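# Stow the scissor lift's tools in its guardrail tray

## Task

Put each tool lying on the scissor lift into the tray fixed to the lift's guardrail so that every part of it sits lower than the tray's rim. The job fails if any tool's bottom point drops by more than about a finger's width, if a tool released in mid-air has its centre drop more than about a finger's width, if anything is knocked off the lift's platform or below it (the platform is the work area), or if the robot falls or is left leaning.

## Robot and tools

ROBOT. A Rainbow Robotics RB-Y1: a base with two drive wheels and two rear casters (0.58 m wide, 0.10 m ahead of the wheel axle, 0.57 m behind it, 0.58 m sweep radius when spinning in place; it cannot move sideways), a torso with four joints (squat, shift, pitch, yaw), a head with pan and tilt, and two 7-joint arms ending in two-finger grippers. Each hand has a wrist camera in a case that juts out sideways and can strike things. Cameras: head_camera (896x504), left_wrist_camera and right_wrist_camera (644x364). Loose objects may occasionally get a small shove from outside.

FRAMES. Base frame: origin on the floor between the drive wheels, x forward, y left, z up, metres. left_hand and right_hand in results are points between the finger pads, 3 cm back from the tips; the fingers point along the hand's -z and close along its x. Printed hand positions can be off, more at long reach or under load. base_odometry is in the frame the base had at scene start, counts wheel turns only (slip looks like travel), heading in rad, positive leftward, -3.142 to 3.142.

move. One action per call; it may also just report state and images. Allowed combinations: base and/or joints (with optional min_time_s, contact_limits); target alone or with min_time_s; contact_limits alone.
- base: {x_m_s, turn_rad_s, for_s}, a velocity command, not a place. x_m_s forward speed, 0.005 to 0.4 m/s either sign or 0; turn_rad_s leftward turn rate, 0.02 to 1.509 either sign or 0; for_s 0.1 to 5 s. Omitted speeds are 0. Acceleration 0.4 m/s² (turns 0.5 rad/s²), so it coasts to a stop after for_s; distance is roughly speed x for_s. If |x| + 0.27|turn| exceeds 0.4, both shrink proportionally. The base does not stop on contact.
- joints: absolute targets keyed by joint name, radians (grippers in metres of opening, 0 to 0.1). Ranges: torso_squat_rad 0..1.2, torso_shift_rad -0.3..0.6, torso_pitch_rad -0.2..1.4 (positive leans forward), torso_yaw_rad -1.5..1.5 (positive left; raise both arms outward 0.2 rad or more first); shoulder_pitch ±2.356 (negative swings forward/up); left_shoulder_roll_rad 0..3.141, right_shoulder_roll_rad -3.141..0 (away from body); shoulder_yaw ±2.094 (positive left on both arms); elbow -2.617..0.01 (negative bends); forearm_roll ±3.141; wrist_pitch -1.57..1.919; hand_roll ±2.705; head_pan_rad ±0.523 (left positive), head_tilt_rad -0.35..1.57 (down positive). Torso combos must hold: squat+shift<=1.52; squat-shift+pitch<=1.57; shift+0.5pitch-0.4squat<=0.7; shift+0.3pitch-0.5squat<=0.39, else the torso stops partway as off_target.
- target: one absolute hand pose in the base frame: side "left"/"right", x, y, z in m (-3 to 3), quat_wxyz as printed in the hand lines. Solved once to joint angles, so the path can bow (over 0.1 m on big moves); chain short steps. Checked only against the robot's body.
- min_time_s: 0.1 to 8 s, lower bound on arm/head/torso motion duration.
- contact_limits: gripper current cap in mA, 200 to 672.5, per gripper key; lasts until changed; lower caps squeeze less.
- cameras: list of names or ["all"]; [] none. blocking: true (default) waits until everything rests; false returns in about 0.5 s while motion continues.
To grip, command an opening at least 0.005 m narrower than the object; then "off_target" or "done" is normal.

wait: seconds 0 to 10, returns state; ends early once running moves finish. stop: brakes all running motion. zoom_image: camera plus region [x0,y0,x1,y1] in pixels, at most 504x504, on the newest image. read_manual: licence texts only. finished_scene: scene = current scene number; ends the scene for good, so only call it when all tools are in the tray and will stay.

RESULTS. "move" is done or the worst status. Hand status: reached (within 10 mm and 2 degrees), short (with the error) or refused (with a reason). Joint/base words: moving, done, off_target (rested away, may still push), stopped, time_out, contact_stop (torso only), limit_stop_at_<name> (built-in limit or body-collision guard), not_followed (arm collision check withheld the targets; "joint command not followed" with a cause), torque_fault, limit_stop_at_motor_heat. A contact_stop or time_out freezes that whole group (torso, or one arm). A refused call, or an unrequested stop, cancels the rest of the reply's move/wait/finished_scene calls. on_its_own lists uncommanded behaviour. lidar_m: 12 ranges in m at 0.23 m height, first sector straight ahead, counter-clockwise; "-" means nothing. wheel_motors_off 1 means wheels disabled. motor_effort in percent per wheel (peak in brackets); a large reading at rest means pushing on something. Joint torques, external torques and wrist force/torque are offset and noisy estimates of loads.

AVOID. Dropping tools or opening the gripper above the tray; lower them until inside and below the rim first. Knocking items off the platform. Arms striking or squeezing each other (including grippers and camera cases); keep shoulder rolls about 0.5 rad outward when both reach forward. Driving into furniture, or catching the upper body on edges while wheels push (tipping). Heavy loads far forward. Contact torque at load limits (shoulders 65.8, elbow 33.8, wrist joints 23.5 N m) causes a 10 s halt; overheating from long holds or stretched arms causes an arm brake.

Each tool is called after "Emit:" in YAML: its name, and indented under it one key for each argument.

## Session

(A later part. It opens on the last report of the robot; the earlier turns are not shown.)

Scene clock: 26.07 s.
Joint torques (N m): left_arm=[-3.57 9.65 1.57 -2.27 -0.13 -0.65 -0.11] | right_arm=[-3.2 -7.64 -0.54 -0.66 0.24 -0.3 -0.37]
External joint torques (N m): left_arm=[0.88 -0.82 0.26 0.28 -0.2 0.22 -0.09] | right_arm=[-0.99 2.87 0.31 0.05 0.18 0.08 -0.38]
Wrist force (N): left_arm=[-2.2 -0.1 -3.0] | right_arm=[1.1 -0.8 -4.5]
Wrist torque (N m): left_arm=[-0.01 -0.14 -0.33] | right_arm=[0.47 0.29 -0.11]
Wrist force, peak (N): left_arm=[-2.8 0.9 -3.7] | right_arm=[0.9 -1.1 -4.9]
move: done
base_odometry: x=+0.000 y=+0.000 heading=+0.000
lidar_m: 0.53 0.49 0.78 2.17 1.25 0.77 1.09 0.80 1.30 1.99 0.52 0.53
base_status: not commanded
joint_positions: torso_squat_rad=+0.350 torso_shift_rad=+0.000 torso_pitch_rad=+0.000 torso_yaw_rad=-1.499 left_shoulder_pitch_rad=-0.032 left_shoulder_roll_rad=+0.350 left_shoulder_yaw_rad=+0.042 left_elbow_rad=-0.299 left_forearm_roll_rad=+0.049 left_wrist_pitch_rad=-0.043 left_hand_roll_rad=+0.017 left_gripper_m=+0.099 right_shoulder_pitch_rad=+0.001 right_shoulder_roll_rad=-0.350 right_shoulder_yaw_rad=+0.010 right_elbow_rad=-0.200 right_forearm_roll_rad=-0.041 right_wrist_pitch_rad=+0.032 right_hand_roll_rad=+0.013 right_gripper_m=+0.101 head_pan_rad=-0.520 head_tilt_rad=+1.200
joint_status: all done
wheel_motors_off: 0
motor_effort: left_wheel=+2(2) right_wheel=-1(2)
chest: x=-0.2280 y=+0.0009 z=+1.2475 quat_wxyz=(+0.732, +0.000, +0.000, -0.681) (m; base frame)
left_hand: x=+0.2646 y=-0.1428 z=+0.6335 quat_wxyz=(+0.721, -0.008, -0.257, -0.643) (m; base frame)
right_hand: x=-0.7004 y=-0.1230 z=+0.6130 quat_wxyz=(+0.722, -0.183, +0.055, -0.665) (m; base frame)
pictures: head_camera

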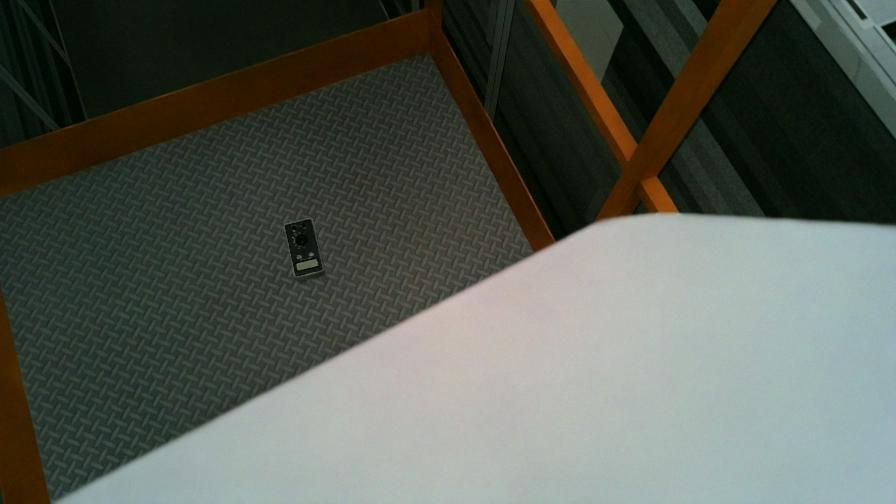

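Emit:
zoom_image:
  camera: "head_camera"
  region: [230, 180, 390, 320]

Emit:
move:
  joints: {"head_pan_rad": 0.0, "head_tilt_rad": 1.2}
  cameras: ["head_camera"]

Emit:
move:
  joints: {"head_pan_rad": 0.0, "head_tilt_rad": 0.35}
  cameras: ["head_camera"]

Emit:
move:
  joints: {"torso_yaw_rad": -0.8, "head_pan_rad": 0.0, "head_tilt_rad": 1.1}
  cameras: ["head_camera"]

Emit:
move:
  joints: {"torso_yaw_rad": 0.8, "head_pan_rad": 0.0, "head_tilt_rad": 1.1}
  cameras: ["head_camera"]

Emit:
move:
  joints: {"torso_yaw_rad": 1.5, "head_pan_rad": 0.0, "head_tilt_rad": 1.1}
  cameras: ["head_camera"]

Emit:
move:
  joints: {"torso_yaw_rad": 1.5, "head_pan_rad": 0.52, "head_tilt_rad": 1.1}
  cameras: ["head_camera"]

Scaled by 3.150.

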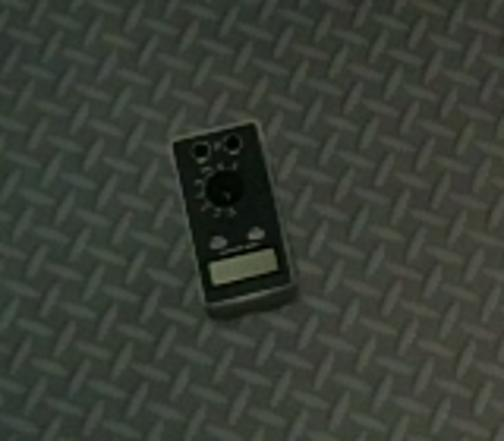

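Scene clock: 28.33 s.
Joint torques (N m): left_arm=[-3.83 8.92 0.85 -2.1 0.03 -0.47 -0.07] | right_arm=[-3 -7.54 -0.35 -0.53 0.18 -0.31 -0.17]
External joint torques (N m): left_arm=[0.62 -1.55 -0.46 0.44 -0.04 0.4 -0.05] | right_arm=[-0.79 2.98 0.5 0.18 0.13 0.08 -0.18]
Wrist force (N): left_arm=[-2.4 -0.3 -2.8] | right_arm=[0.9 -0.7 -4.3]
Wrist torque (N m): left_arm=[0.02 -0.16 -0.34] | right_arm=[0.46 0.25 -0.10]
Wrist force, peak (N): left_arm=[-2.9 -0.4 -3.4] | right_arm=[0.8 -0.8 -4.9]
move: done
base_odometry: x=+0.000 y=+0.000 heading=+0.000
lidar_m: 0.52 0.48 0.78 2.15 1.25 0.78 1.09 0.80 1.28 1.99 0.51 0.54
base_status: not commanded
joint_positions: torso_squat_rad=+0.350 torso_shift_rad=+0.000 torso_pitch_rad=+0.000 torso_yaw_rad=-1.499 left_shoulder_pitch_rad=-0.032 left_shoulder_roll_rad=+0.350 left_shoulder_yaw_rad=+0.042 left_elbow_rad=-0.299 left_forearm_roll_rad=+0.049 left_wrist_pitch_rad=-0.043 left_hand_roll_rad=+0.017 left_gripper_m=+0.099 right_shoulder_pitch_rad=+0.001 right_shoulder_roll_rad=-0.350 right_shoulder_yaw_rad=+0.010 right_elbow_rad=-0.200 right_forearm_roll_rad=-0.041 right_wrist_pitch_rad=+0.032 right_hand_roll_rad=+0.013 right_gripper_m=+0.101 head_pan_rad=+0.000 head_tilt_rad=+1.200
joint_status: all done
wheel_motors_off: 0
motor_effort: left_wheel=+2(2) right_wheel=+0(2)
chest: x=-0.2280 y=+0.0009 z=+1.2475 quat_wxyz=(+0.732, +0.000, +0.000, -0.681) (m; base frame)
left_hand: x=+0.2646 y=-0.1428 z=+0.6335 quat_wxyz=(+0.721, -0.008, -0.257, -0.643) (m; base frame)
right_hand: x=-0.7004 y=-0.1230 z=+0.6130 quat_wxyz=(+0.722, -0.183, +0.055, -0.665) (m; base frame)
pictures: head_camera

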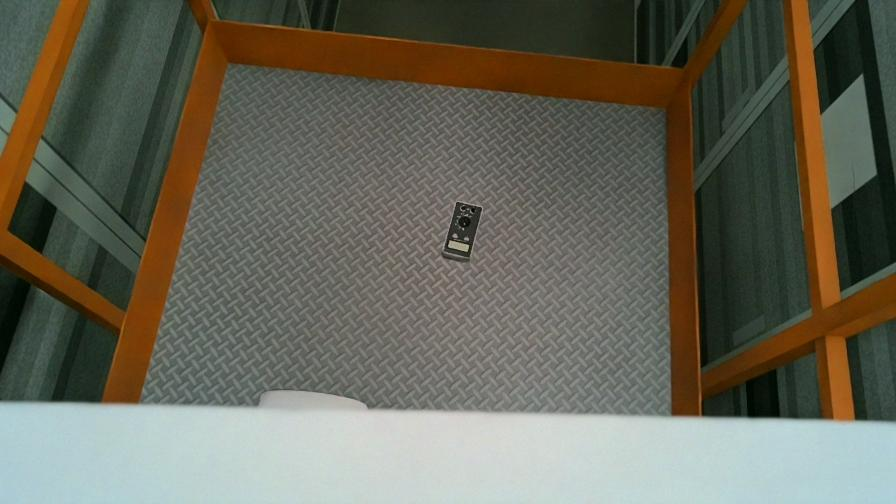

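Scene clock: 29.57 s.
Joint torques (N m): left_arm=[-3.23 9.32 0.97 -2.17 -0.12 -0.5 -0.18] | right_arm=[-2.69 -7.45 -0.03 -0.47 0.06 -0.17 -0.32]
External joint torques (N m): left_arm=[1.22 -1.15 -0.34 0.37 -0.19 0.37 -0.17] | right_arm=[-0.48 3.06 0.81 0.24 0.01 0.21 -0.33]
Wrist force (N): left_arm=[-2.2 0.5 -3.0] | right_arm=[0.9 -0.7 -4.3]
Wrist torque (N m): left_arm=[-0.11 -0.16 -0.33] | right_arm=[0.44 0.27 -0.11]
Wrist force, peak (N): left_arm=[-2.6 0.0 -3.8] | right_arm=[0.9 -0.7 -4.8]
move: done
base_odometry: x=+0.000 y=+0.000 heading=+0.000
lidar_m: 0.52 0.48 0.78 2.16 1.25 0.77 1.09 0.79 1.29 1.99 0.52 0.53
base_status: not commanded
joint_positions: torso_squat_rad=+0.350 torso_shift_rad=+0.000 torso_pitch_rad=+0.000 torso_yaw_rad=-1.499 left_shoulder_pitch_rad=-0.032 left_shoulder_roll_rad=+0.350 left_shoulder_yaw_rad=+0.042 left_elbow_rad=-0.299 left_forearm_roll_rad=+0.049 left_wrist_pitch_rad=-0.043 left_hand_roll_rad=+0.017 left_gripper_m=+0.099 right_shoulder_pitch_rad=+0.001 right_shoulder_roll_rad=-0.350 right_shoulder_yaw_rad=+0.010 right_elbow_rad=-0.200 right_forearm_roll_rad=-0.041 right_wrist_pitch_rad=+0.032 right_hand_roll_rad=+0.013 right_gripper_m=+0.101 head_pan_rad=+0.000 head_tilt_rad=+0.350
joint_status: all done
wheel_motors_off: 0
motor_effort: left_wheel=+2(2) right_wheel=-1(3)
chest: x=-0.2280 y=+0.0009 z=+1.2475 quat_wxyz=(+0.732, +0.000, +0.000, -0.681) (m; base frame)
left_hand: x=+0.2646 y=-0.1428 z=+0.6335 quat_wxyz=(+0.721, -0.008, -0.257, -0.643) (m; base frame)
right_hand: x=-0.7004 y=-0.1230 z=+0.6130 quat_wxyz=(+0.722, -0.183, +0.055, -0.665) (m; base frame)
pictures: head_camera

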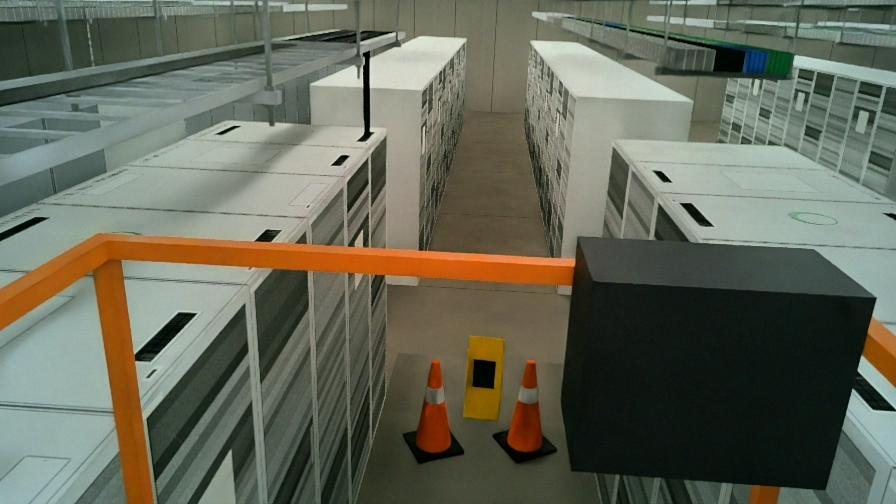

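Scene clock: 31.53 s.
Joint torques (N m): left_arm=[-4.83 9.14 1.35 -2.56 -0.04 -0.6 -0.17] | right_arm=[-1.99 -7.77 -0.47 -0.44 0.06 -0.29 -0.31]
External joint torques (N m): left_arm=[-0.4 -1.31 0.04 -0.02 -0.11 0.26 -0.15] | right_arm=[0.22 2.77 0.38 0.27 0.01 0.1 -0.32]
Wrist force (N): left_arm=[-2.4 -0.3 -3.0] | right_arm=[0.8 -0.8 -4.6]
Wrist torque (N m): left_arm=[-0.02 -0.22 -0.29] | right_arm=[0.47 0.25 -0.10]
Wrist force, peak (N): left_arm=[-3.3 0.4 -3.8] | right_arm=[1.3 -0.8 -4.8]
move: done
base_odometry: x=+0.000 y=+0.000 heading=+0.000
lidar_m: 0.53 0.48 0.77 2.17 1.24 0.77 1.09 0.79 1.30 1.99 0.52 0.52
base_status: not commanded
joint_positions: torso_squat_rad=+0.350 torso_shift_rad=+0.000 torso_pitch_rad=+0.000 torso_yaw_rad=-0.800 left_shoulder_pitch_rad=-0.032 left_shoulder_roll_rad=+0.350 left_shoulder_yaw_rad=+0.042 left_elbow_rad=-0.299 left_forearm_roll_rad=+0.049 left_wrist_pitch_rad=-0.043 left_hand_roll_rad=+0.017 left_gripper_m=+0.099 right_shoulder_pitch_rad=+0.001 right_shoulder_roll_rad=-0.350 right_shoulder_yaw_rad=+0.010 right_elbow_rad=-0.200 right_forearm_roll_rad=-0.041 right_wrist_pitch_rad=+0.032 right_hand_roll_rad=+0.013 right_gripper_m=+0.101 head_pan_rad=+0.000 head_tilt_rad=+1.100
joint_status: all done
wheel_motors_off: 0
motor_effort: left_wheel=+2(2) right_wheel=-1(2)
chest: x=-0.2280 y=+0.0009 z=+1.2475 quat_wxyz=(+0.921, -0.001, +0.000, -0.389) (m; base frame)
left_hand: x=+0.2409 y=+0.2080 z=+0.6331 quat_wxyz=(+0.898, +0.080, -0.243, -0.357) (m; base frame)
right_hand: x=-0.5100 y=-0.3983 z=+0.6133 quat_wxyz=(+0.906, -0.191, -0.011, -0.377) (m; base frame)
pictures: head_camera

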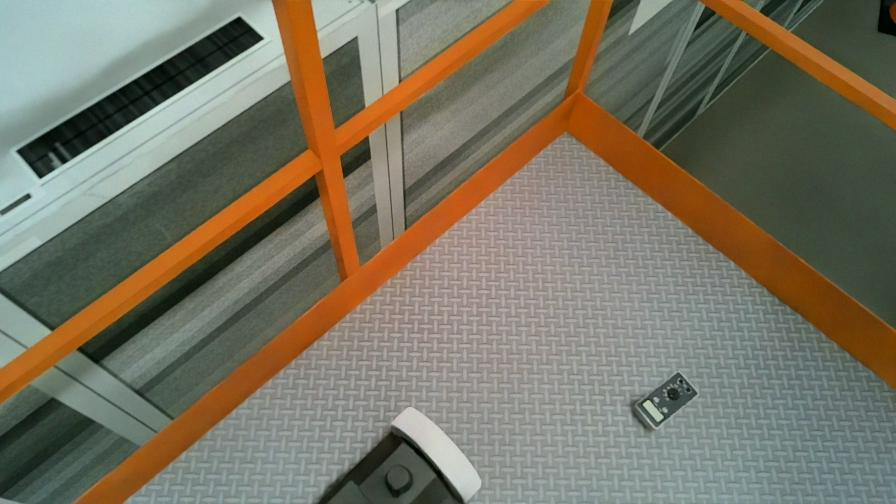

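Scene clock: 35.00 s.
Joint torques (N m): left_arm=[-4 9.38 1.47 -2.43 0.04 -0.41 -0.26] | right_arm=[-1.42 -7.4 -0.34 -0.27 0.05 -0.26 -0.35]
External joint torques (N m): left_arm=[0.39 -1.06 0.16 0.1 -0.03 0.45 -0.24] | right_arm=[0.74 3.13 0.51 0.43 0 0.12 -0.36]
Wrist force (N): left_arm=[-2.9 -0.4 -3.4] | right_arm=[0.8 -0.9 -4.6]
Wrist torque (N m): left_arm=[0.00 -0.26 -0.31] | right_arm=[0.48 0.27 -0.13]
Wrist force, peak (N): left_arm=[-3.5 0.1 -3.5] | right_arm=[0.9 -1.0 -4.9]
move: done
base_odometry: x=+0.000 y=+0.000 heading=+0.000
lidar_m: 0.52 0.49 0.78 2.16 1.25 0.77 1.09 0.80 1.30 1.99 0.53 0.54
base_status: not commanded
joint_positions: torso_squat_rad=+0.350 torso_shift_rad=+0.000 torso_pitch_rad=+0.000 torso_yaw_rad=+0.800 left_shoulder_pitch_rad=-0.032 left_shoulder_roll_rad=+0.350 left_shoulder_yaw_rad=+0.042 left_elbow_rad=-0.299 left_forearm_roll_rad=+0.049 left_wrist_pitch_rad=-0.043 left_hand_roll_rad=+0.017 left_gripper_m=+0.099 right_shoulder_pitch_rad=+0.001 right_shoulder_roll_rad=-0.350 right_shoulder_yaw_rad=+0.010 right_elbow_rad=-0.200 right_forearm_roll_rad=-0.041 right_wrist_pitch_rad=+0.032 right_hand_roll_rad=+0.013 right_gripper_m=+0.101 head_pan_rad=+0.000 head_tilt_rad=+1.100
joint_status: all done
wheel_motors_off: 0
motor_effort: left_wheel=+2(2) right_wheel=-2(3)
chest: x=-0.2280 y=+0.0009 z=+1.2475 quat_wxyz=(+0.921, -0.001, +0.000, +0.389) (m; base frame)
left_hand: x=-0.4494 y=+0.4628 z=+0.6328 quat_wxyz=(+0.882, +0.230, -0.111, +0.395) (m; base frame)
right_hand: x=+0.1785 y=-0.2701 z=+0.6132 quat_wxyz=(+0.902, -0.126, -0.144, +0.387) (m; base frame)
pictures: head_camera

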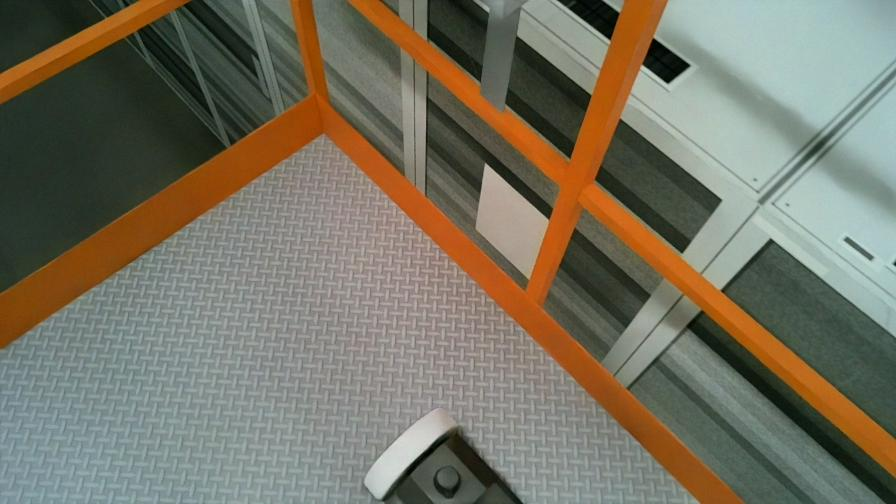

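Scene clock: 36.97 s.
Joint torques (N m): left_arm=[-4.71 9.61 1.26 -2.68 0.16 -0.59 -0.09] | right_arm=[-1.87 -7.48 -0.37 -0.37 0.11 -0.25 -0.2]
External joint torques (N m): left_arm=[-0.33 -0.85 -0.05 -0.16 0.09 0.27 -0.07] | right_arm=[0.29 3.04 0.48 0.32 0.06 0.13 -0.2]
Wrist force (N): left_arm=[-2.2 0.3 -2.7] | right_arm=[0.9 -0.8 -4.3]
Wrist torque (N m): left_arm=[-0.06 -0.15 -0.33] | right_arm=[0.47 0.27 -0.13]
Wrist force, peak (N): left_arm=[-2.9 0.2 -3.5] | right_arm=[0.7 -1.0 -4.8]
move: done
base_odometry: x=+0.000 y=+0.000 heading=+0.000
lidar_m: 0.52 0.48 0.78 2.17 1.26 0.77 1.08 0.79 1.30 1.98 0.52 0.54
base_status: not commanded
joint_positions: torso_squat_rad=+0.350 torso_shift_rad=+0.000 torso_pitch_rad=+0.000 torso_yaw_rad=+1.500 left_shoulder_pitch_rad=-0.032 left_shoulder_roll_rad=+0.350 left_shoulder_yaw_rad=+0.042 left_elbow_rad=-0.299 left_forearm_roll_rad=+0.049 left_wrist_pitch_rad=-0.043 left_hand_roll_rad=+0.017 left_gripper_m=+0.099 right_shoulder_pitch_rad=+0.001 right_shoulder_roll_rad=-0.350 right_shoulder_yaw_rad=+0.010 right_elbow_rad=-0.200 right_forearm_roll_rad=-0.041 right_wrist_pitch_rad=+0.032 right_hand_roll_rad=+0.013 right_gripper_m=+0.101 head_pan_rad=+0.000 head_tilt_rad=+1.100
joint_status: all done
wheel_motors_off: 0
motor_effort: left_wheel=+2(2) right_wheel=-1(3)
chest: x=-0.2280 y=+0.0009 z=+1.2475 quat_wxyz=(+0.732, +0.000, +0.000, +0.682) (m; base frame)
left_hand: x=-0.6954 y=+0.2114 z=+0.6331 quat_wxyz=(+0.693, +0.255, -0.025, +0.674) (m; base frame)
right_hand: x=+0.2570 y=+0.0553 z=+0.6128 quat_wxyz=(+0.714, -0.069, -0.178, +0.673) (m; base frame)
pictures: head_camera

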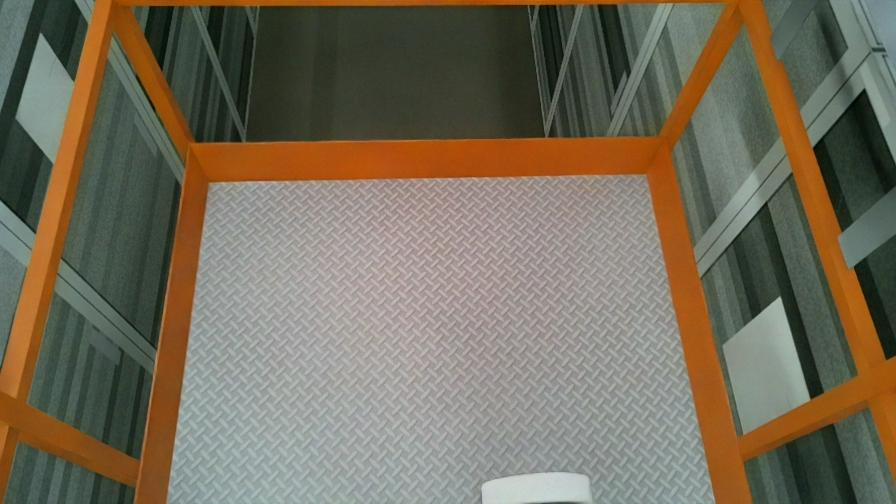

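Scene clock: 38.00 s.
Joint torques (N m): left_arm=[-3.73 9.66 1.54 -2.52 -0.05 -0.59 -0.04] | right_arm=[-1.88 -7.35 -0.54 -0.34 0.02 -0.3 -0.06]
External joint torques (N m): left_arm=[0.65 -0.81 0.23 0 -0.12 0.27 -0.02] | right_arm=[0.28 3.17 0.3 0.36 -0.03 0.09 -0.07]
Wrist force (N): left_arm=[-1.9 0.5 -2.8] | right_arm=[0.9 -0.9 -4.3]
Wrist torque (N m): left_arm=[-0.10 -0.13 -0.33] | right_arm=[0.48 0.26 -0.11]
Wrist force, peak (N): left_arm=[-2.7 -0.4 -3.5] | right_arm=[1.1 -0.9 -4.5]
move: done
base_odometry: x=+0.000 y=+0.000 heading=+0.000
lidar_m: 0.53 0.48 0.78 2.17 1.25 0.78 1.09 0.79 1.30 2.00 0.52 0.54
base_status: not commanded
joint_positions: torso_squat_rad=+0.350 torso_shift_rad=+0.000 torso_pitch_rad=+0.000 torso_yaw_rad=+1.500 left_shoulder_pitch_rad=-0.032 left_shoulder_roll_rad=+0.350 left_shoulder_yaw_rad=+0.042 left_elbow_rad=-0.299 left_forearm_roll_rad=+0.049 left_wrist_pitch_rad=-0.043 left_hand_roll_rad=+0.017 left_gripper_m=+0.099 right_shoulder_pitch_rad=+0.001 right_shoulder_roll_rad=-0.350 right_shoulder_yaw_rad=+0.010 right_elbow_rad=-0.200 right_forearm_roll_rad=-0.041 right_wrist_pitch_rad=+0.032 right_hand_roll_rad=+0.013 right_gripper_m=+0.101 head_pan_rad=+0.520 head_tilt_rad=+1.100
joint_status: all done
wheel_motors_off: 0
motor_effort: left_wheel=+2(3) right_wheel=-2(2)
chest: x=-0.2280 y=+0.0009 z=+1.2475 quat_wxyz=(+0.732, +0.000, +0.000, +0.682) (m; base frame)
left_hand: x=-0.6954 y=+0.2114 z=+0.6331 quat_wxyz=(+0.693, +0.255, -0.025, +0.674) (m; base frame)
right_hand: x=+0.2570 y=+0.0553 z=+0.6128 quat_wxyz=(+0.714, -0.069, -0.178, +0.673) (m; base frame)
pictures: head_camera

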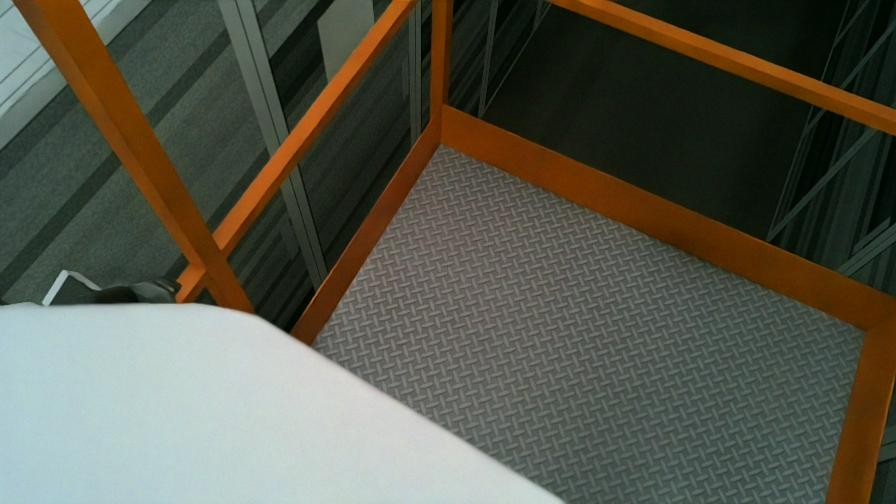

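Emit:
move:
  joints: {"torso_yaw_rad": 0.0, "head_pan_rad": 0.0, "head_tilt_rad": 1.0}
  cameras: ["head_camera"]

Emit:
move:
  base: {"x_m_s": -0.1, "for_s": 0.7}
  joints: {"left_shoulder_roll_rad": 0.12, "right_shoulder_roll_rad": -0.12}
  cameras: ["left_wrist_camera", "right_wrist_camera"]

Scene clock: 99.60 s.
Joint torques (N m): left_arm=[-3.77 9.75 1.22 -2.28 0.05 -0.57 -0.12] | right_arm=[-2.34 -7.29 -0.43 -0.52 0.24 -0.36 -0.26]
External joint torques (N m): left_arm=[0.65 -0.69 -0.09 0.26 -0.02 0.29 -0.1] | right_arm=[-0.15 3.25 0.42 0.18 0.18 0.02 -0.26]
Wrist force (N): left_arm=[-2.7 0.1 -2.9] | right_arm=[1.0 -0.6 -4.3]
Wrist torque (N m): left_arm=[-0.03 -0.24 -0.31] | right_arm=[0.45 0.28 -0.14]
Wrist force, peak (N): left_arm=[-3.1 0.2 -3.8] | right_arm=[0.9 -1.1 -4.9]
move: done
base_odometry: x=+0.000 y=+0.000 heading=+0.000
lidar_m: 0.52 0.47 0.78 2.16 1.24 0.77 1.09 0.79 1.29 1.99 0.52 0.54
base_status: not commanded
joint_positions: torso_squat_rad=+0.350 torso_shift_rad=+0.000 torso_pitch_rad=+0.000 torso_yaw_rad=+0.000 left_shoulder_pitch_rad=-0.032 left_shoulder_roll_rad=+0.350 left_shoulder_yaw_rad=+0.042 left_elbow_rad=-0.299 left_forearm_roll_rad=+0.049 left_wrist_pitch_rad=-0.043 left_hand_roll_rad=+0.017 left_gripper_m=+0.099 right_shoulder_pitch_rad=+0.001 right_shoulder_roll_rad=-0.350 right_shoulder_yaw_rad=+0.010 right_elbow_rad=-0.200 right_forearm_roll_rad=-0.041 right_wrist_pitch_rad=+0.032 right_hand_roll_rad=+0.013 right_gripper_m=+0.101 head_pan_rad=+0.000 head_tilt_rad=+1.000
joint_status: all done
wheel_motors_off: 0
motor_effort: left_wheel=+2(3) right_wheel=-1(3)
chest: x=-0.2280 y=+0.0009 z=+1.2475 quat_wxyz=(+1.000, -0.001, +0.000, +0.000) (m; base frame)
left_hand: x=-0.0501 y=+0.4813 z=+0.6328 quat_wxyz=(+0.966, +0.169, -0.193, +0.020) (m; base frame)
right_hand: x=-0.1389 y=-0.4798 z=+0.6134 quat_wxyz=(+0.982, -0.172, -0.084, +0.005) (m; base frame)
pictures: head_camera

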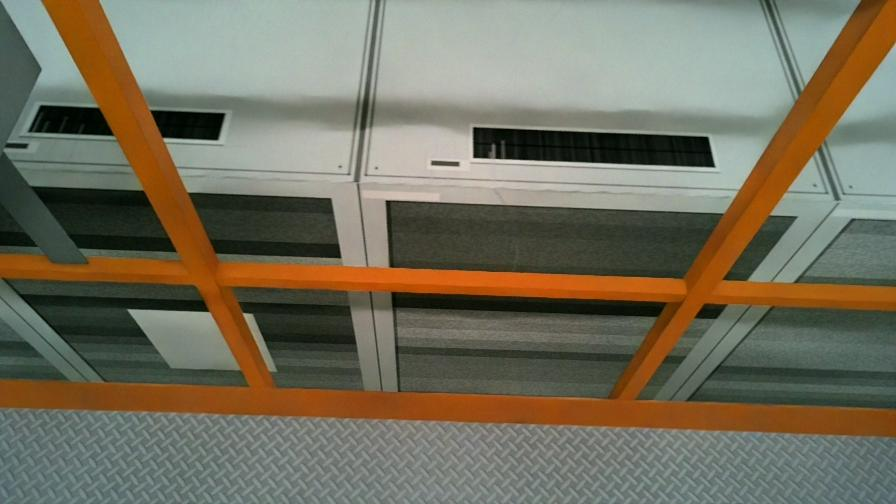

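Scene clock: 101.43 s.
Joint torques (N m): left_arm=[-3.65 5.49 0.26 -2.5 0.08 -0.64 -0.15] | right_arm=[-3.24 -4.52 -0.17 -0.55 0.02 -0.17 -0.13]
External joint torques (N m): left_arm=[0.76 1.66 -0.18 0.05 0.06 0.23 -0.13] | right_arm=[-1.05 -0.53 0.13 0.23 -0.03 0.22 -0.14]
Wrist force (N): left_arm=[-2.2 1.4 -3.2] | right_arm=[0.8 -2.0 -4.4]
Wrist torque (N m): left_arm=[-0.13 -0.17 -0.32] | right_arm=[0.54 0.27 -0.13]
Wrist force, peak (N): left_arm=[-2.3 1.7 -4.0] | right_arm=[0.9 -2.7 -4.9]
move: done
base_odometry: x=-0.070 y=+0.000 heading=-0.001
lidar_m: 0.60 0.53 0.87 2.46 1.22 0.71 1.02 0.73 1.26 2.26 0.85 0.58
base_status: done (sent for 0.7 of 0.7 s)
joint_positions: torso_squat_rad=+0.350 torso_shift_rad=+0.000 torso_pitch_rad=+0.000 torso_yaw_rad=+0.000 left_shoulder_pitch_rad=-0.032 left_shoulder_roll_rad=+0.120 left_shoulder_yaw_rad=+0.042 left_elbow_rad=-0.299 left_forearm_roll_rad=+0.049 left_wrist_pitch_rad=-0.043 left_hand_roll_rad=+0.017 left_gripper_m=+0.099 right_shoulder_pitch_rad=+0.001 right_shoulder_roll_rad=-0.120 right_shoulder_yaw_rad=+0.010 right_elbow_rad=-0.200 right_forearm_roll_rad=-0.041 right_wrist_pitch_rad=+0.032 right_hand_roll_rad=+0.013 right_gripper_m=+0.101 head_pan_rad=+0.000 head_tilt_rad=+1.000
joint_status: all done
wheel_motors_off: 0
motor_effort: left_wheel=-8(23) right_wheel=+6(18)
chest: x=-0.2280 y=+0.0009 z=+1.2475 quat_wxyz=(+1.000, -0.001, +0.000, +0.000) (m; base frame)
left_hand: x=-0.0508 y=+0.3145 z=+0.5914 quat_wxyz=(+0.980, +0.056, -0.188, +0.039) (m; base frame)
right_hand: x=-0.1389 y=-0.3095 z=+0.5727 quat_wxyz=(+0.995, -0.058, -0.084, -0.004) (m; base frame)
pictures: left_wrist_camera, right_wrist_camera

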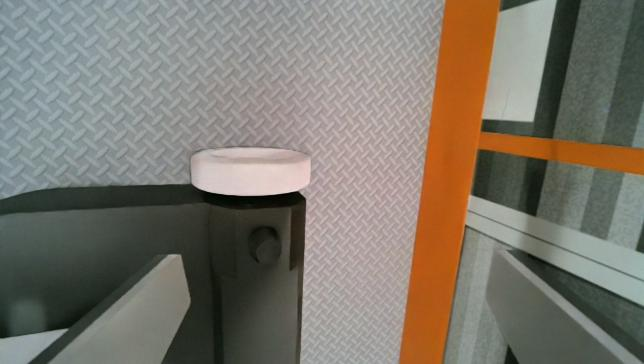

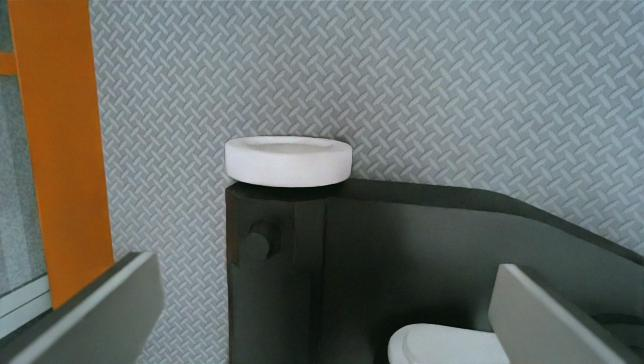

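Emit:
move:
  base: {"turn_rad_s": -0.5, "for_s": 3.24}
  cameras: ["head_camera", "left_wrist_camera"]

Scene clock: 106.40 s.
Joint torques (N m): left_arm=[-4.32 3.94 -0.01 -2.4 -0.07 -0.42 -0.23] | right_arm=[-3.33 -4.01 -0.11 -0.91 0.31 -0.3 -0.31]
External joint torques (N m): left_arm=[0.09 0.12 -0.45 0.15 -0.09 0.44 -0.21] | right_arm=[-1.14 0.01 0.19 -0.14 0.26 0.09 -0.31]
Wrist force (N): left_arm=[-2.5 1.3 -3.3] | right_arm=[0.9 -2.0 -4.5]
Wrist torque (N m): left_arm=[-0.14 -0.22 -0.31] | right_arm=[0.54 0.27 -0.13]
Wrist force, peak (N): left_arm=[-3.0 0.7 -4.3] | right_arm=[1.0 -2.2 -4.9]
move: done
base_odometry: x=-0.070 y=+0.000 heading=-1.617
lidar_m: 2.82 0.91 0.57 0.60 0.55 0.83 2.04 1.20 0.71 1.01 0.72 1.27
base_status: done (sent for 3.23 of 3.23 s)
joint_positions: torso_squat_rad=+0.350 torso_shift_rad=+0.000 torso_pitch_rad=+0.000 torso_yaw_rad=+0.000 left_shoulder_pitch_rad=-0.032 left_shoulder_roll_rad=+0.120 left_shoulder_yaw_rad=+0.042 left_elbow_rad=-0.299 left_forearm_roll_rad=+0.049 left_wrist_pitch_rad=-0.043 left_hand_roll_rad=+0.017 left_gripper_m=+0.099 right_shoulder_pitch_rad=+0.001 right_shoulder_roll_rad=-0.120 right_shoulder_yaw_rad=+0.010 right_elbow_rad=-0.200 right_forearm_roll_rad=-0.041 right_wrist_pitch_rad=+0.032 right_hand_roll_rad=+0.013 right_gripper_m=+0.101 head_pan_rad=+0.000 head_tilt_rad=+1.000
joint_status: not commanded
wheel_motors_off: 0
motor_effort: left_wheel=+4(26) right_wheel=+2(21)
chest: x=-0.2280 y=+0.0009 z=+1.2475 quat_wxyz=(+1.000, -0.001, +0.000, +0.000) (m; base frame)
left_hand: x=-0.0508 y=+0.3147 z=+0.5914 quat_wxyz=(+0.980, +0.056, -0.188, +0.039) (m; base frame)
right_hand: x=-0.1388 y=-0.3097 z=+0.5727 quat_wxyz=(+0.995, -0.058, -0.084, -0.004) (m; base frame)
pictures: head_camera, left_wrist_camera

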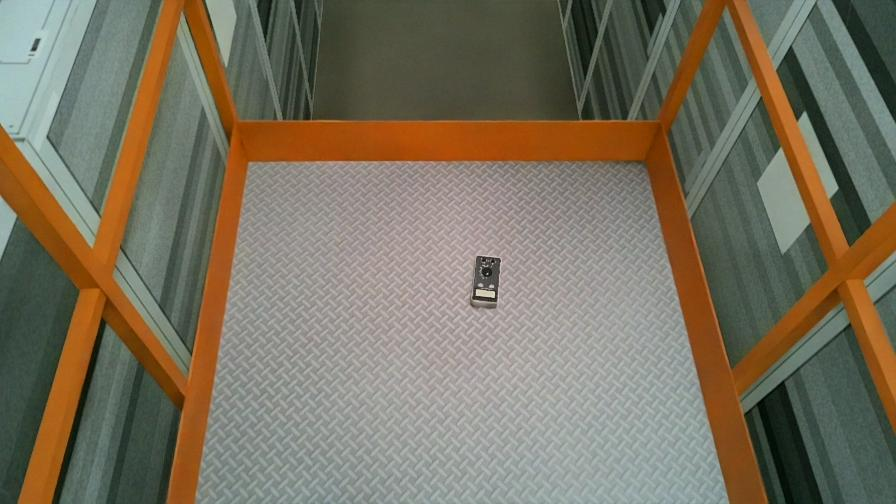

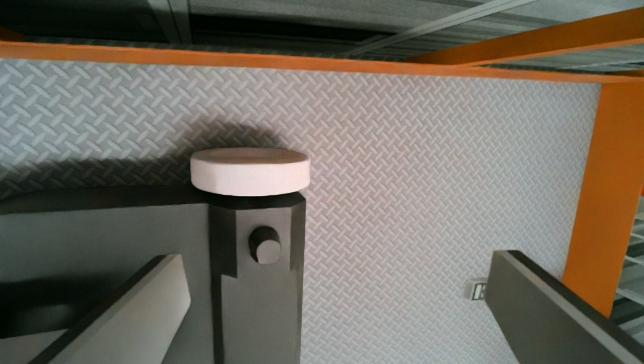

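Emit:
move:
  joints: {"left_shoulder_roll_rad": 0.3, "right_shoulder_roll_rad": -0.3}
  cameras: []

Emit:
move:
  joints: {"torso_yaw_rad": 1.5, "head_tilt_rad": 1.0, "head_pan_rad": 0.3}
  cameras: ["head_camera"]

Emit:
zoom_image:
  camera: "head_camera"
  region: [250, 100, 650, 400]

Scene clock: 109.23 s.
Joint torques (N m): left_arm=[-3.9 7.64 0.74 -2.18 0.06 -0.46 -0.21] | right_arm=[-3.32 -6.13 -0.19 -0.38 0.17 -0.31 -0.22]
External joint torques (N m): left_arm=[0.53 -1.41 -0.39 0.37 0 0.4 -0.19] | right_arm=[-1.13 3.05 0.55 0.35 0.12 0.07 -0.23]
Wrist force (N): left_arm=[-2.4 -0.2 -3.0] | right_arm=[0.6 -1.0 -4.4]
Wrist torque (N m): left_arm=[-0.01 -0.19 -0.30] | right_arm=[0.46 0.22 -0.12]
Wrist force, peak (N): left_arm=[-2.7 1.8 -3.9] | right_arm=[0.7 -3.4 -4.5]
move: done
base_odometry: x=-0.070 y=+0.000 heading=-1.617
lidar_m: 2.82 0.90 0.58 0.60 0.54 0.82 2.04 1.21 0.71 1.01 0.73 1.25
base_status: not commanded
joint_positions: torso_squat_rad=+0.350 torso_shift_rad=+0.000 torso_pitch_rad=+0.000 torso_yaw_rad=+0.000 left_shoulder_pitch_rad=-0.032 left_shoulder_roll_rad=+0.300 left_shoulder_yaw_rad=+0.042 left_elbow_rad=-0.299 left_forearm_roll_rad=+0.049 left_wrist_pitch_rad=-0.043 left_hand_roll_rad=+0.017 left_gripper_m=+0.099 right_shoulder_pitch_rad=+0.001 right_shoulder_roll_rad=-0.300 right_shoulder_yaw_rad=+0.010 right_elbow_rad=-0.200 right_forearm_roll_rad=-0.041 right_wrist_pitch_rad=+0.032 right_hand_roll_rad=+0.013 right_gripper_m=+0.101 head_pan_rad=+0.000 head_tilt_rad=+1.000
joint_status: all done
wheel_motors_off: 0
motor_effort: left_wheel=+4(5) right_wheel=+2(4)
chest: x=-0.2280 y=+0.0009 z=+1.2475 quat_wxyz=(+1.000, -0.001, +0.000, +0.000) (m; base frame)
left_hand: x=-0.0502 y=+0.4461 z=+0.6206 quat_wxyz=(+0.970, +0.144, -0.192, +0.024) (m; base frame)
right_hand: x=-0.1389 y=-0.4438 z=+0.6012 quat_wxyz=(+0.986, -0.147, -0.084, +0.003) (m; base frame)
pictures: none
No camera images: "cameras" was empty.

Scene clock: 120.30 s.
Joint torques (N m): left_arm=[3.08 31.6 5.83 0.1 -0.17 -0.62 -0.16] | right_arm=[-2.46 -7.82 -0.66 -0.55 0.06 -0.38 -0.16]
External joint torques (N m): left_arm=[7.63 22.86 4.73 2.71 -0.23 0.26 -0.14] | right_arm=[-0.49 1.24 0.07 0.1 0.01 -0.01 -0.16]
External joint torques when the fault began: left_arm=[70.54 48.49 16.97 12.87 1.12 -0.15 -0.19]
Wrist force (N): left_arm=[-2.5 0.1 -3.1] | right_arm=[0.9 -0.9 -4.3]
Wrist torque (N m): left_arm=[0.01 -0.20 -0.34] | right_arm=[0.45 0.28 -0.12]
Wrist force, peak (N): left_arm=[-5.0 2.8 -3.4] | right_arm=[4.2 1.0 -4.7]
move: torque_fault
TORQUE FAULT: left_shoulder_pitch_rad reached its load limit. The robot stopped for 10 seconds, dropped its targets and accepts commands again. The stop added 9.0 s to the call.
base_odometry: x=-0.071 y=-0.012 heading=-1.647
lidar_m: 3.13 0.93 0.56 0.61 0.54 0.85 1.86 1.21 0.71 1.02 0.73 1.25
base_status: not commanded
joint_positions: torso_squat_rad=+0.349 torso_shift_rad=+0.006 torso_pitch_rad=+0.008 torso_yaw_rad=+0.508 left_shoulder_pitch_rad=-0.044 left_shoulder_roll_rad=+0.287 left_shoulder_yaw_rad=+0.038 left_elbow_rad=-0.302 left_forearm_roll_rad=+0.049 left_wrist_pitch_rad=-0.043 left_hand_roll_rad=+0.017 left_gripper_m=+0.099 right_shoulder_pitch_rad=+0.001 right_shoulder_roll_rad=-0.300 right_shoulder_yaw_rad=+0.010 right_elbow_rad=-0.200 right_forearm_roll_rad=-0.041 right_wrist_pitch_rad=+0.032 right_hand_roll_rad=+0.013 right_gripper_m=+0.101 head_pan_rad=+0.300 head_tilt_rad=+1.000
joint_status: torso_yaw_rad torque_fault (moved +0.506 of +1.500); the others done
wheel_motors_off: 0 (was 1 since the last result)
on_its_own: torso_yaw_rad is held at +0.509, not at your +1.500, since a torque_fault
motor_effort: left_wheel=+0(87) right_wheel=+1(22)
chest: x=-0.2219 y=+0.0008 z=+1.2477 quat_wxyz=(+0.968, +0.000, +0.004, +0.251) (m; base frame)
left_hand: x=-0.2745 y=+0.4715 z=+0.6204 quat_wxyz=(+0.934, +0.183, -0.154, +0.265) (m; base frame)
right_hand: x=+0.0669 y=-0.3442 z=+0.5992 quat_wxyz=(+0.954, -0.121, -0.114, +0.251) (m; base frame)
pictures: head_camera

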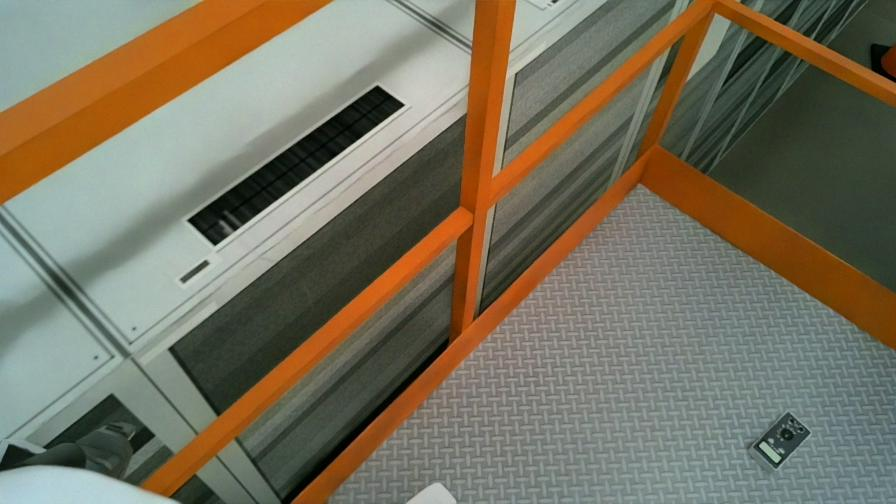

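Scaled by 1.260.

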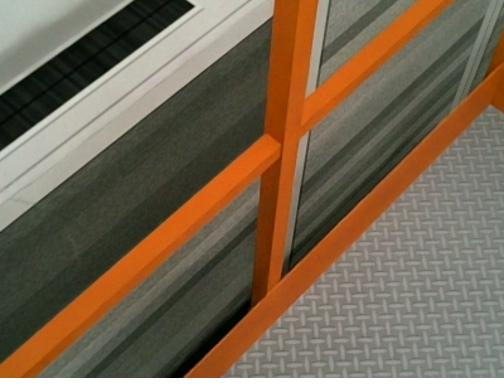

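Emit:
move:
  joints: {"torso_yaw_rad": 0.1}
  min_time_s: 2.0
  cameras: ["head_camera"]

Scene clock: 123.43 s.
Joint torques (N m): left_arm=[-4.36 9.8 2.7 -2.91 -0.11 -0.57 0] | right_arm=[-2.21 -7.41 -0.22 -0.35 0.23 -0.36 -0.19]
External joint torques (N m): left_arm=[0.14 0.98 1.6 -0.33 -0.17 0.3 0.02] | right_arm=[-0.24 1.74 0.52 0.29 0.18 0.02 -0.2]
Wrist force (N): left_arm=[-2.4 0.3 -2.7] | right_arm=[0.7 -1.2 -4.3]
Wrist torque (N m): left_arm=[-0.08 -0.21 -0.33] | right_arm=[0.51 0.24 -0.12]
Wrist force, peak (N): left_arm=[-3.2 0.5 -3.6] | right_arm=[1.1 -1.2 -4.7]
move: done
base_odometry: x=-0.071 y=-0.012 heading=-1.647
lidar_m: 3.15 0.93 0.57 0.60 0.54 0.85 1.87 1.21 0.71 1.02 0.72 1.25
base_status: not commanded
joint_positions: torso_squat_rad=+0.349 torso_shift_rad=+0.005 torso_pitch_rad=+0.007 torso_yaw_rad=+0.100 left_shoulder_pitch_rad=-0.042 left_shoulder_roll_rad=+0.293 left_shoulder_yaw_rad=+0.039 left_elbow_rad=-0.301 left_forearm_roll_rad=+0.049 left_wrist_pitch_rad=-0.043 left_hand_roll_rad=+0.017 left_gripper_m=+0.099 right_shoulder_pitch_rad=+0.001 right_shoulder_roll_rad=-0.300 right_shoulder_yaw_rad=+0.010 right_elbow_rad=-0.200 right_forearm_roll_rad=-0.041 right_wrist_pitch_rad=+0.032 right_hand_roll_rad=+0.013 right_gripper_m=+0.101 head_pan_rad=+0.300 head_tilt_rad=+1.000
joint_status: all done
wheel_motors_off: 0
motor_effort: left_wheel=+7(8) right_wheel=-3(3)
chest: x=-0.2221 y=+0.0008 z=+1.2477 quat_wxyz=(+0.999, +0.000, +0.004, +0.050) (m; base frame)
left_hand: x=-0.0856 y=+0.4559 z=+0.6199 quat_wxyz=(+0.968, +0.150, -0.186, +0.071) (m; base frame)
right_hand: x=-0.0938 y=-0.4324 z=+0.6004 quat_wxyz=(+0.984, -0.143, -0.087, +0.053) (m; base frame)
pictures: head_camera

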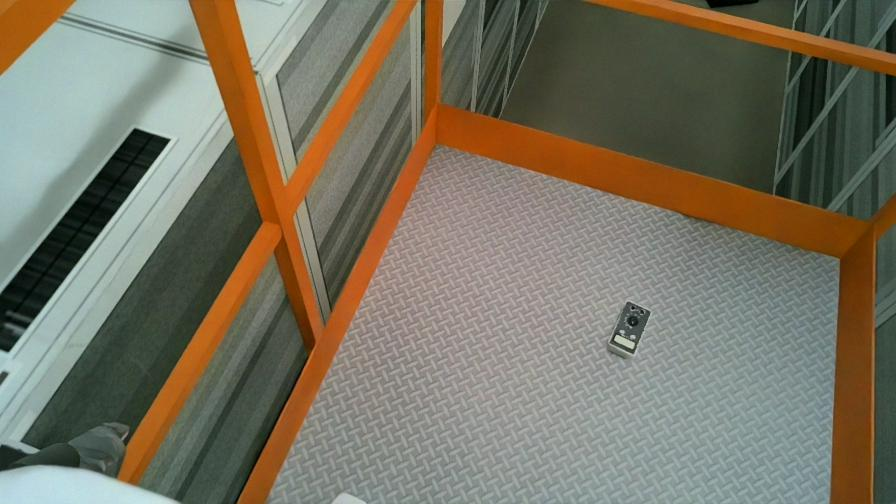

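Emit:
move:
  cameras: ["left_wrist_camera", "right_wrist_camera"]

Scene clock: 124.60 s.
Joint torques (N m): left_arm=[-4.86 9.18 2.52 -2.78 -0.25 -0.71 -0.05] | right_arm=[-2.14 -7.97 -0.04 -0.43 0.16 -0.29 -0.26]
External joint torques (N m): left_arm=[-0.37 0.36 1.42 -0.2 -0.31 0.16 -0.03] | right_arm=[-0.17 1.18 0.69 0.22 0.11 0.08 -0.27]
Wrist force (N): left_arm=[-2.5 0.0 -3.5] | right_arm=[1.0 -1.1 -4.5]
Wrist torque (N m): left_arm=[-0.04 -0.21 -0.36] | right_arm=[0.50 0.26 -0.13]
Wrist force, peak (N): left_arm=[-3.2 0.2 -3.4] | right_arm=[1.2 -1.1 -4.7]
base_odometry: x=-0.071 y=-0.012 heading=-1.647
lidar_m: 3.14 0.94 0.56 0.61 0.55 0.85 1.87 1.21 0.71 1.02 0.72 1.25
base_status: not commanded
joint_positions: torso_squat_rad=+0.349 torso_shift_rad=+0.005 torso_pitch_rad=+0.007 torso_yaw_rad=+0.100 left_shoulder_pitch_rad=-0.042 left_shoulder_roll_rad=+0.293 left_shoulder_yaw_rad=+0.039 left_elbow_rad=-0.301 left_forearm_roll_rad=+0.049 left_wrist_pitch_rad=-0.043 left_hand_roll_rad=+0.017 left_gripper_m=+0.099 right_shoulder_pitch_rad=+0.001 right_shoulder_roll_rad=-0.300 right_shoulder_yaw_rad=+0.010 right_elbow_rad=-0.200 right_forearm_roll_rad=-0.041 right_wrist_pitch_rad=+0.032 right_hand_roll_rad=+0.013 right_gripper_m=+0.101 head_pan_rad=+0.300 head_tilt_rad=+1.000
joint_status: all done
wheel_motors_off: 0
motor_effort: left_wheel=+8(8) right_wheel=-1(3)
chest: x=-0.2221 y=+0.0008 z=+1.2477 quat_wxyz=(+0.999, +0.000, +0.004, +0.050) (m; base frame)
left_hand: x=-0.0856 y=+0.4559 z=+0.6199 quat_wxyz=(+0.968, +0.150, -0.186, +0.071) (m; base frame)
right_hand: x=-0.0938 y=-0.4324 z=+0.6004 quat_wxyz=(+0.984, -0.143, -0.087, +0.053) (m; base frame)
pictures: left_wrist_camera, right_wrist_camera

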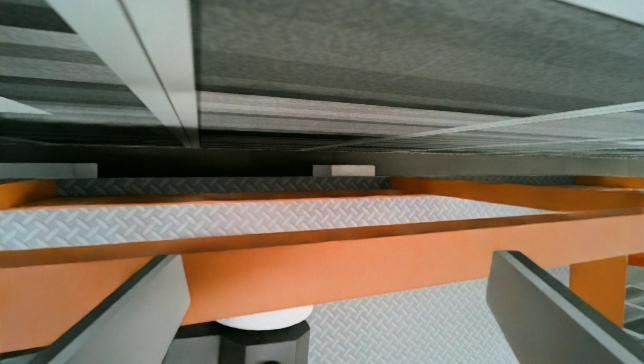

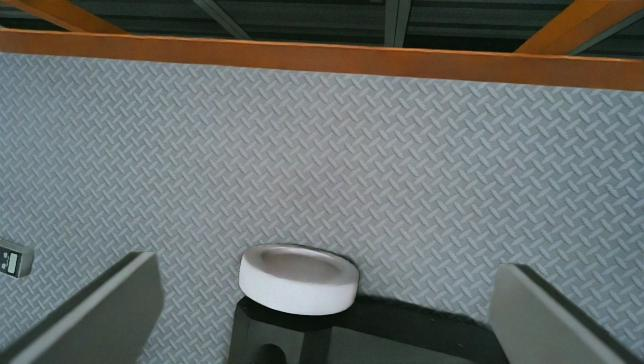

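Emit:
move:
  joints: {"left_elbow_rad": -0.65}
  min_time_s: 1.0
  cameras: ["left_wrist_camera"]

Emit:
move:
  joints: {"left_shoulder_roll_rad": 0.03, "right_shoulder_roll_rad": -0.1, "torso_yaw_rad": 0.0}
  min_time_s: 1.5
  cameras: ["left_wrist_camera", "head_camera"]

Scene clock: 129.17 s.
Joint torques (N m): left_arm=[-7.17 9.71 3.17 -5.82 -0.19 -1.2 -0.01] | right_arm=[-2.52 -7.77 -0.2 -0.58 0.24 -0.39 -0.17]
External joint torques (N m): left_arm=[0.66 1.16 1.04 0.13 -0.25 0.23 0.02] | right_arm=[-0.55 1.38 0.54 0.07 0.19 -0.01 -0.18]
Wrist force (N): left_arm=[-4.4 0.3 -1.8] | right_arm=[0.7 -1.1 -4.3]
Wrist torque (N m): left_arm=[-0.06 -0.32 -0.32] | right_arm=[0.51 0.24 -0.12]
Wrist force, peak (N): left_arm=[-4.7 0.6 -2.0] | right_arm=[0.9 -1.2 -4.7]
move: done
base_odometry: x=-0.071 y=-0.012 heading=-1.647
lidar_m: 3.14 0.94 0.56 0.59 0.54 0.84 1.88 1.21 0.71 1.02 0.72 1.24
base_status: not commanded
joint_positions: torso_squat_rad=+0.349 torso_shift_rad=+0.005 torso_pitch_rad=+0.007 torso_yaw_rad=+0.100 left_shoulder_pitch_rad=-0.042 left_shoulder_roll_rad=+0.293 left_shoulder_yaw_rad=+0.039 left_elbow_rad=-0.650 left_forearm_roll_rad=+0.049 left_wrist_pitch_rad=-0.043 left_hand_roll_rad=+0.017 left_gripper_m=+0.099 right_shoulder_pitch_rad=+0.001 right_shoulder_roll_rad=-0.300 right_shoulder_yaw_rad=+0.010 right_elbow_rad=-0.200 right_forearm_roll_rad=-0.041 right_wrist_pitch_rad=+0.032 right_hand_roll_rad=+0.013 right_gripper_m=+0.101 head_pan_rad=+0.300 head_tilt_rad=+1.000
joint_status: all done
wheel_motors_off: 0
motor_effort: left_wheel=+7(7) right_wheel=-1(3)
chest: x=-0.2221 y=+0.0008 z=+1.2477 quat_wxyz=(+0.999, +0.000, +0.004, +0.050) (m; base frame)
left_hand: x=+0.0663 y=+0.4543 z=+0.6943 quat_wxyz=(+0.923, +0.149, -0.352, +0.042) (m; base frame)
right_hand: x=-0.0939 y=-0.4324 z=+0.6004 quat_wxyz=(+0.984, -0.143, -0.087, +0.053) (m; base frame)
pictures: left_wrist_camera

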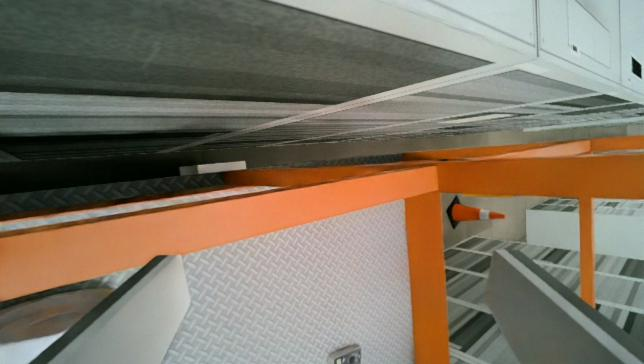

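Scene clock: 130.97 s.
Joint torques (N m): left_arm=[-6.93 1.04 1.1 -6 -0.32 -1.16 -0.24] | right_arm=[-2.23 -1.32 0.28 -0.07 0.11 -0.34 -0.31]
External joint torques (N m): left_arm=[0.86 -0.22 0.9 0.11 -0.33 0.29 -0.2] | right_arm=[-0.25 2.13 0.54 0.63 0.06 0.04 -0.32]
Wrist force (N): left_arm=[-4.4 2.1 -2.4] | right_arm=[1.2 -2.2 -4.5]
Wrist torque (N m): left_arm=[-0.17 -0.29 -0.34] | right_arm=[0.55 0.27 -0.12]
Wrist force, peak (N): left_arm=[-4.8 2.5 -2.5] | right_arm=[0.9 -2.4 -4.7]
move: done
base_odometry: x=-0.071 y=-0.012 heading=-1.647
lidar_m: 3.15 0.94 0.58 0.60 0.54 0.85 1.87 1.22 0.71 1.02 0.73 1.25
base_status: not commanded
joint_positions: torso_squat_rad=+0.349 torso_shift_rad=+0.005 torso_pitch_rad=+0.007 torso_yaw_rad=+0.000 left_shoulder_pitch_rad=-0.042 left_shoulder_roll_rad=+0.030 left_shoulder_yaw_rad=+0.039 left_elbow_rad=-0.650 left_forearm_roll_rad=+0.049 left_wrist_pitch_rad=-0.043 left_hand_roll_rad=+0.017 left_gripper_m=+0.099 right_shoulder_pitch_rad=+0.001 right_shoulder_roll_rad=-0.100 right_shoulder_yaw_rad=+0.010 right_elbow_rad=-0.200 right_forearm_roll_rad=-0.041 right_wrist_pitch_rad=+0.032 right_hand_roll_rad=+0.013 right_gripper_m=+0.101 head_pan_rad=+0.300 head_tilt_rad=+1.000
joint_status: all done
wheel_motors_off: 0
motor_effort: left_wheel=+7(7) right_wheel=+0(2)
chest: x=-0.2221 y=+0.0008 z=+1.2477 quat_wxyz=(+1.000, -0.001, +0.004, +0.000) (m; base frame)
left_hand: x=+0.1087 y=+0.2485 z=+0.6625 quat_wxyz=(+0.934, +0.007, -0.355, +0.039) (m; base frame)
right_hand: x=-0.1379 y=-0.2949 z=+0.5707 quat_wxyz=(+0.996, -0.048, -0.080, -0.005) (m; base frame)
pictures: head_camera, left_wrist_camera

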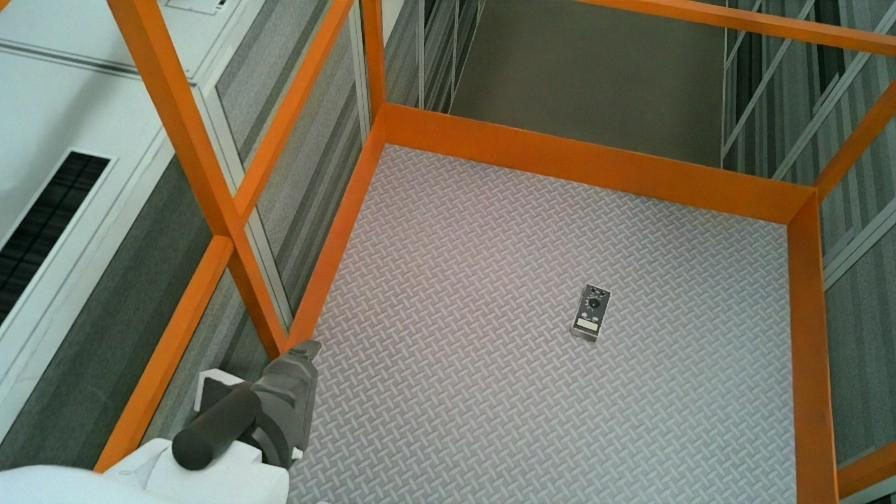

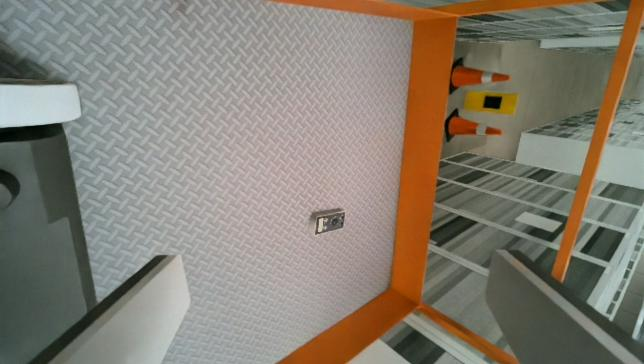

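Emit:
move:
  base: {"x_m_s": 0.15, "for_s": 1.87}
  joints: {"left_shoulder_pitch_rad": 0.2, "left_shoulder_roll_rad": 0.1, "left_elbow_rad": -2.2, "right_shoulder_pitch_rad": -0.3, "right_shoulder_roll_rad": -0.15, "right_elbow_rad": -2.2, "head_pan_rad": 0.0, "head_tilt_rad": 1.2}
  min_time_s: 2.0
  cameras: ["head_camera"]

Scene clock: 137.97 s.
Joint torques (N m): left_arm=[-5.28 2.59 1.33 -9.63 -0.12 -1.43 -0.24] | right_arm=[-14.82 -3.05 -1.26 -6.59 0.2 -0.97 -0.21]
External joint torques (N m): left_arm=[2.49 0.65 0.06 0.79 -0.15 0.33 -0.18] | right_arm=[-1.43 -0.52 0.38 0.83 0.05 0.25 -0.25]
Wrist force (N): left_arm=[-5.8 1.9 4.6] | right_arm=[-2.2 -1.8 5.9]
Wrist torque (N m): left_arm=[-0.13 -0.41 -0.32] | right_arm=[0.46 0.04 -0.26]
Wrist force, peak (N): left_arm=[-6.0 1.8 5.4] | right_arm=[-2.9 -1.7 6.0]
move: done
base_odometry: x=-0.092 y=-0.291 heading=-1.648
lidar_m: 3.06 0.92 0.68 0.47 0.65 0.76 1.42 1.44 0.85 0.61 1.03 1.01
base_status: done (sent for 1.87 of 1.87 s)
joint_positions: torso_squat_rad=+0.349 torso_shift_rad=+0.005 torso_pitch_rad=+0.007 torso_yaw_rad=+0.000 left_shoulder_pitch_rad=+0.200 left_shoulder_roll_rad=+0.100 left_shoulder_yaw_rad=+0.039 left_elbow_rad=-2.200 left_forearm_roll_rad=+0.049 left_wrist_pitch_rad=-0.043 left_hand_roll_rad=+0.017 left_gripper_m=+0.099 right_shoulder_pitch_rad=-0.300 right_shoulder_roll_rad=-0.150 right_shoulder_yaw_rad=+0.010 right_elbow_rad=-2.200 right_forearm_roll_rad=-0.041 right_wrist_pitch_rad=+0.032 right_hand_roll_rad=+0.013 right_gripper_m=+0.101 head_pan_rad=+0.000 head_tilt_rad=+1.200
joint_status: all done
wheel_motors_off: 0
motor_effort: left_wheel=-4(24) right_wheel=+2(23)
chest: x=-0.2222 y=+0.0008 z=+1.2477 quat_wxyz=(+1.000, -0.001, +0.004, +0.000) (m; base frame)
left_hand: x=+0.2032 y=+0.2686 z=+1.2384 quat_wxyz=(+0.520, +0.038, -0.853, -0.007) (m; base frame)
right_hand: x=+0.2118 y=-0.1721 z=+1.4286 quat_wxyz=(+0.339, +0.019, -0.937, +0.083) (m; base frame)
pictures: head_camera

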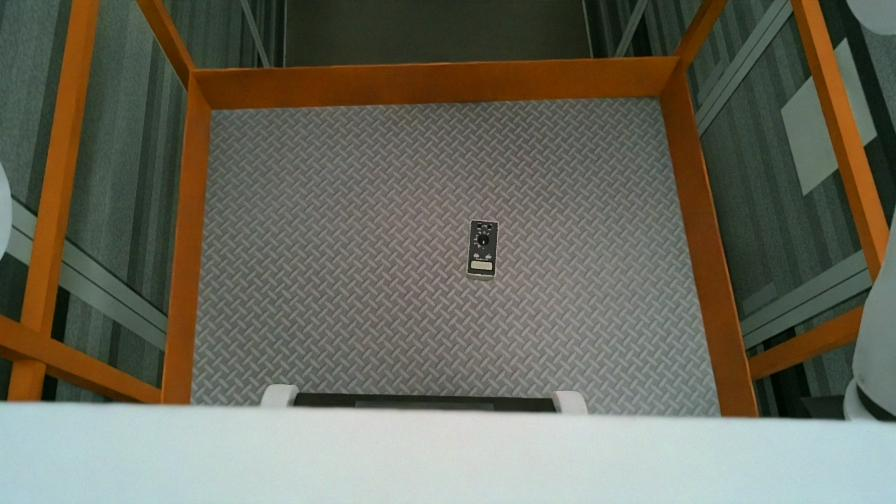

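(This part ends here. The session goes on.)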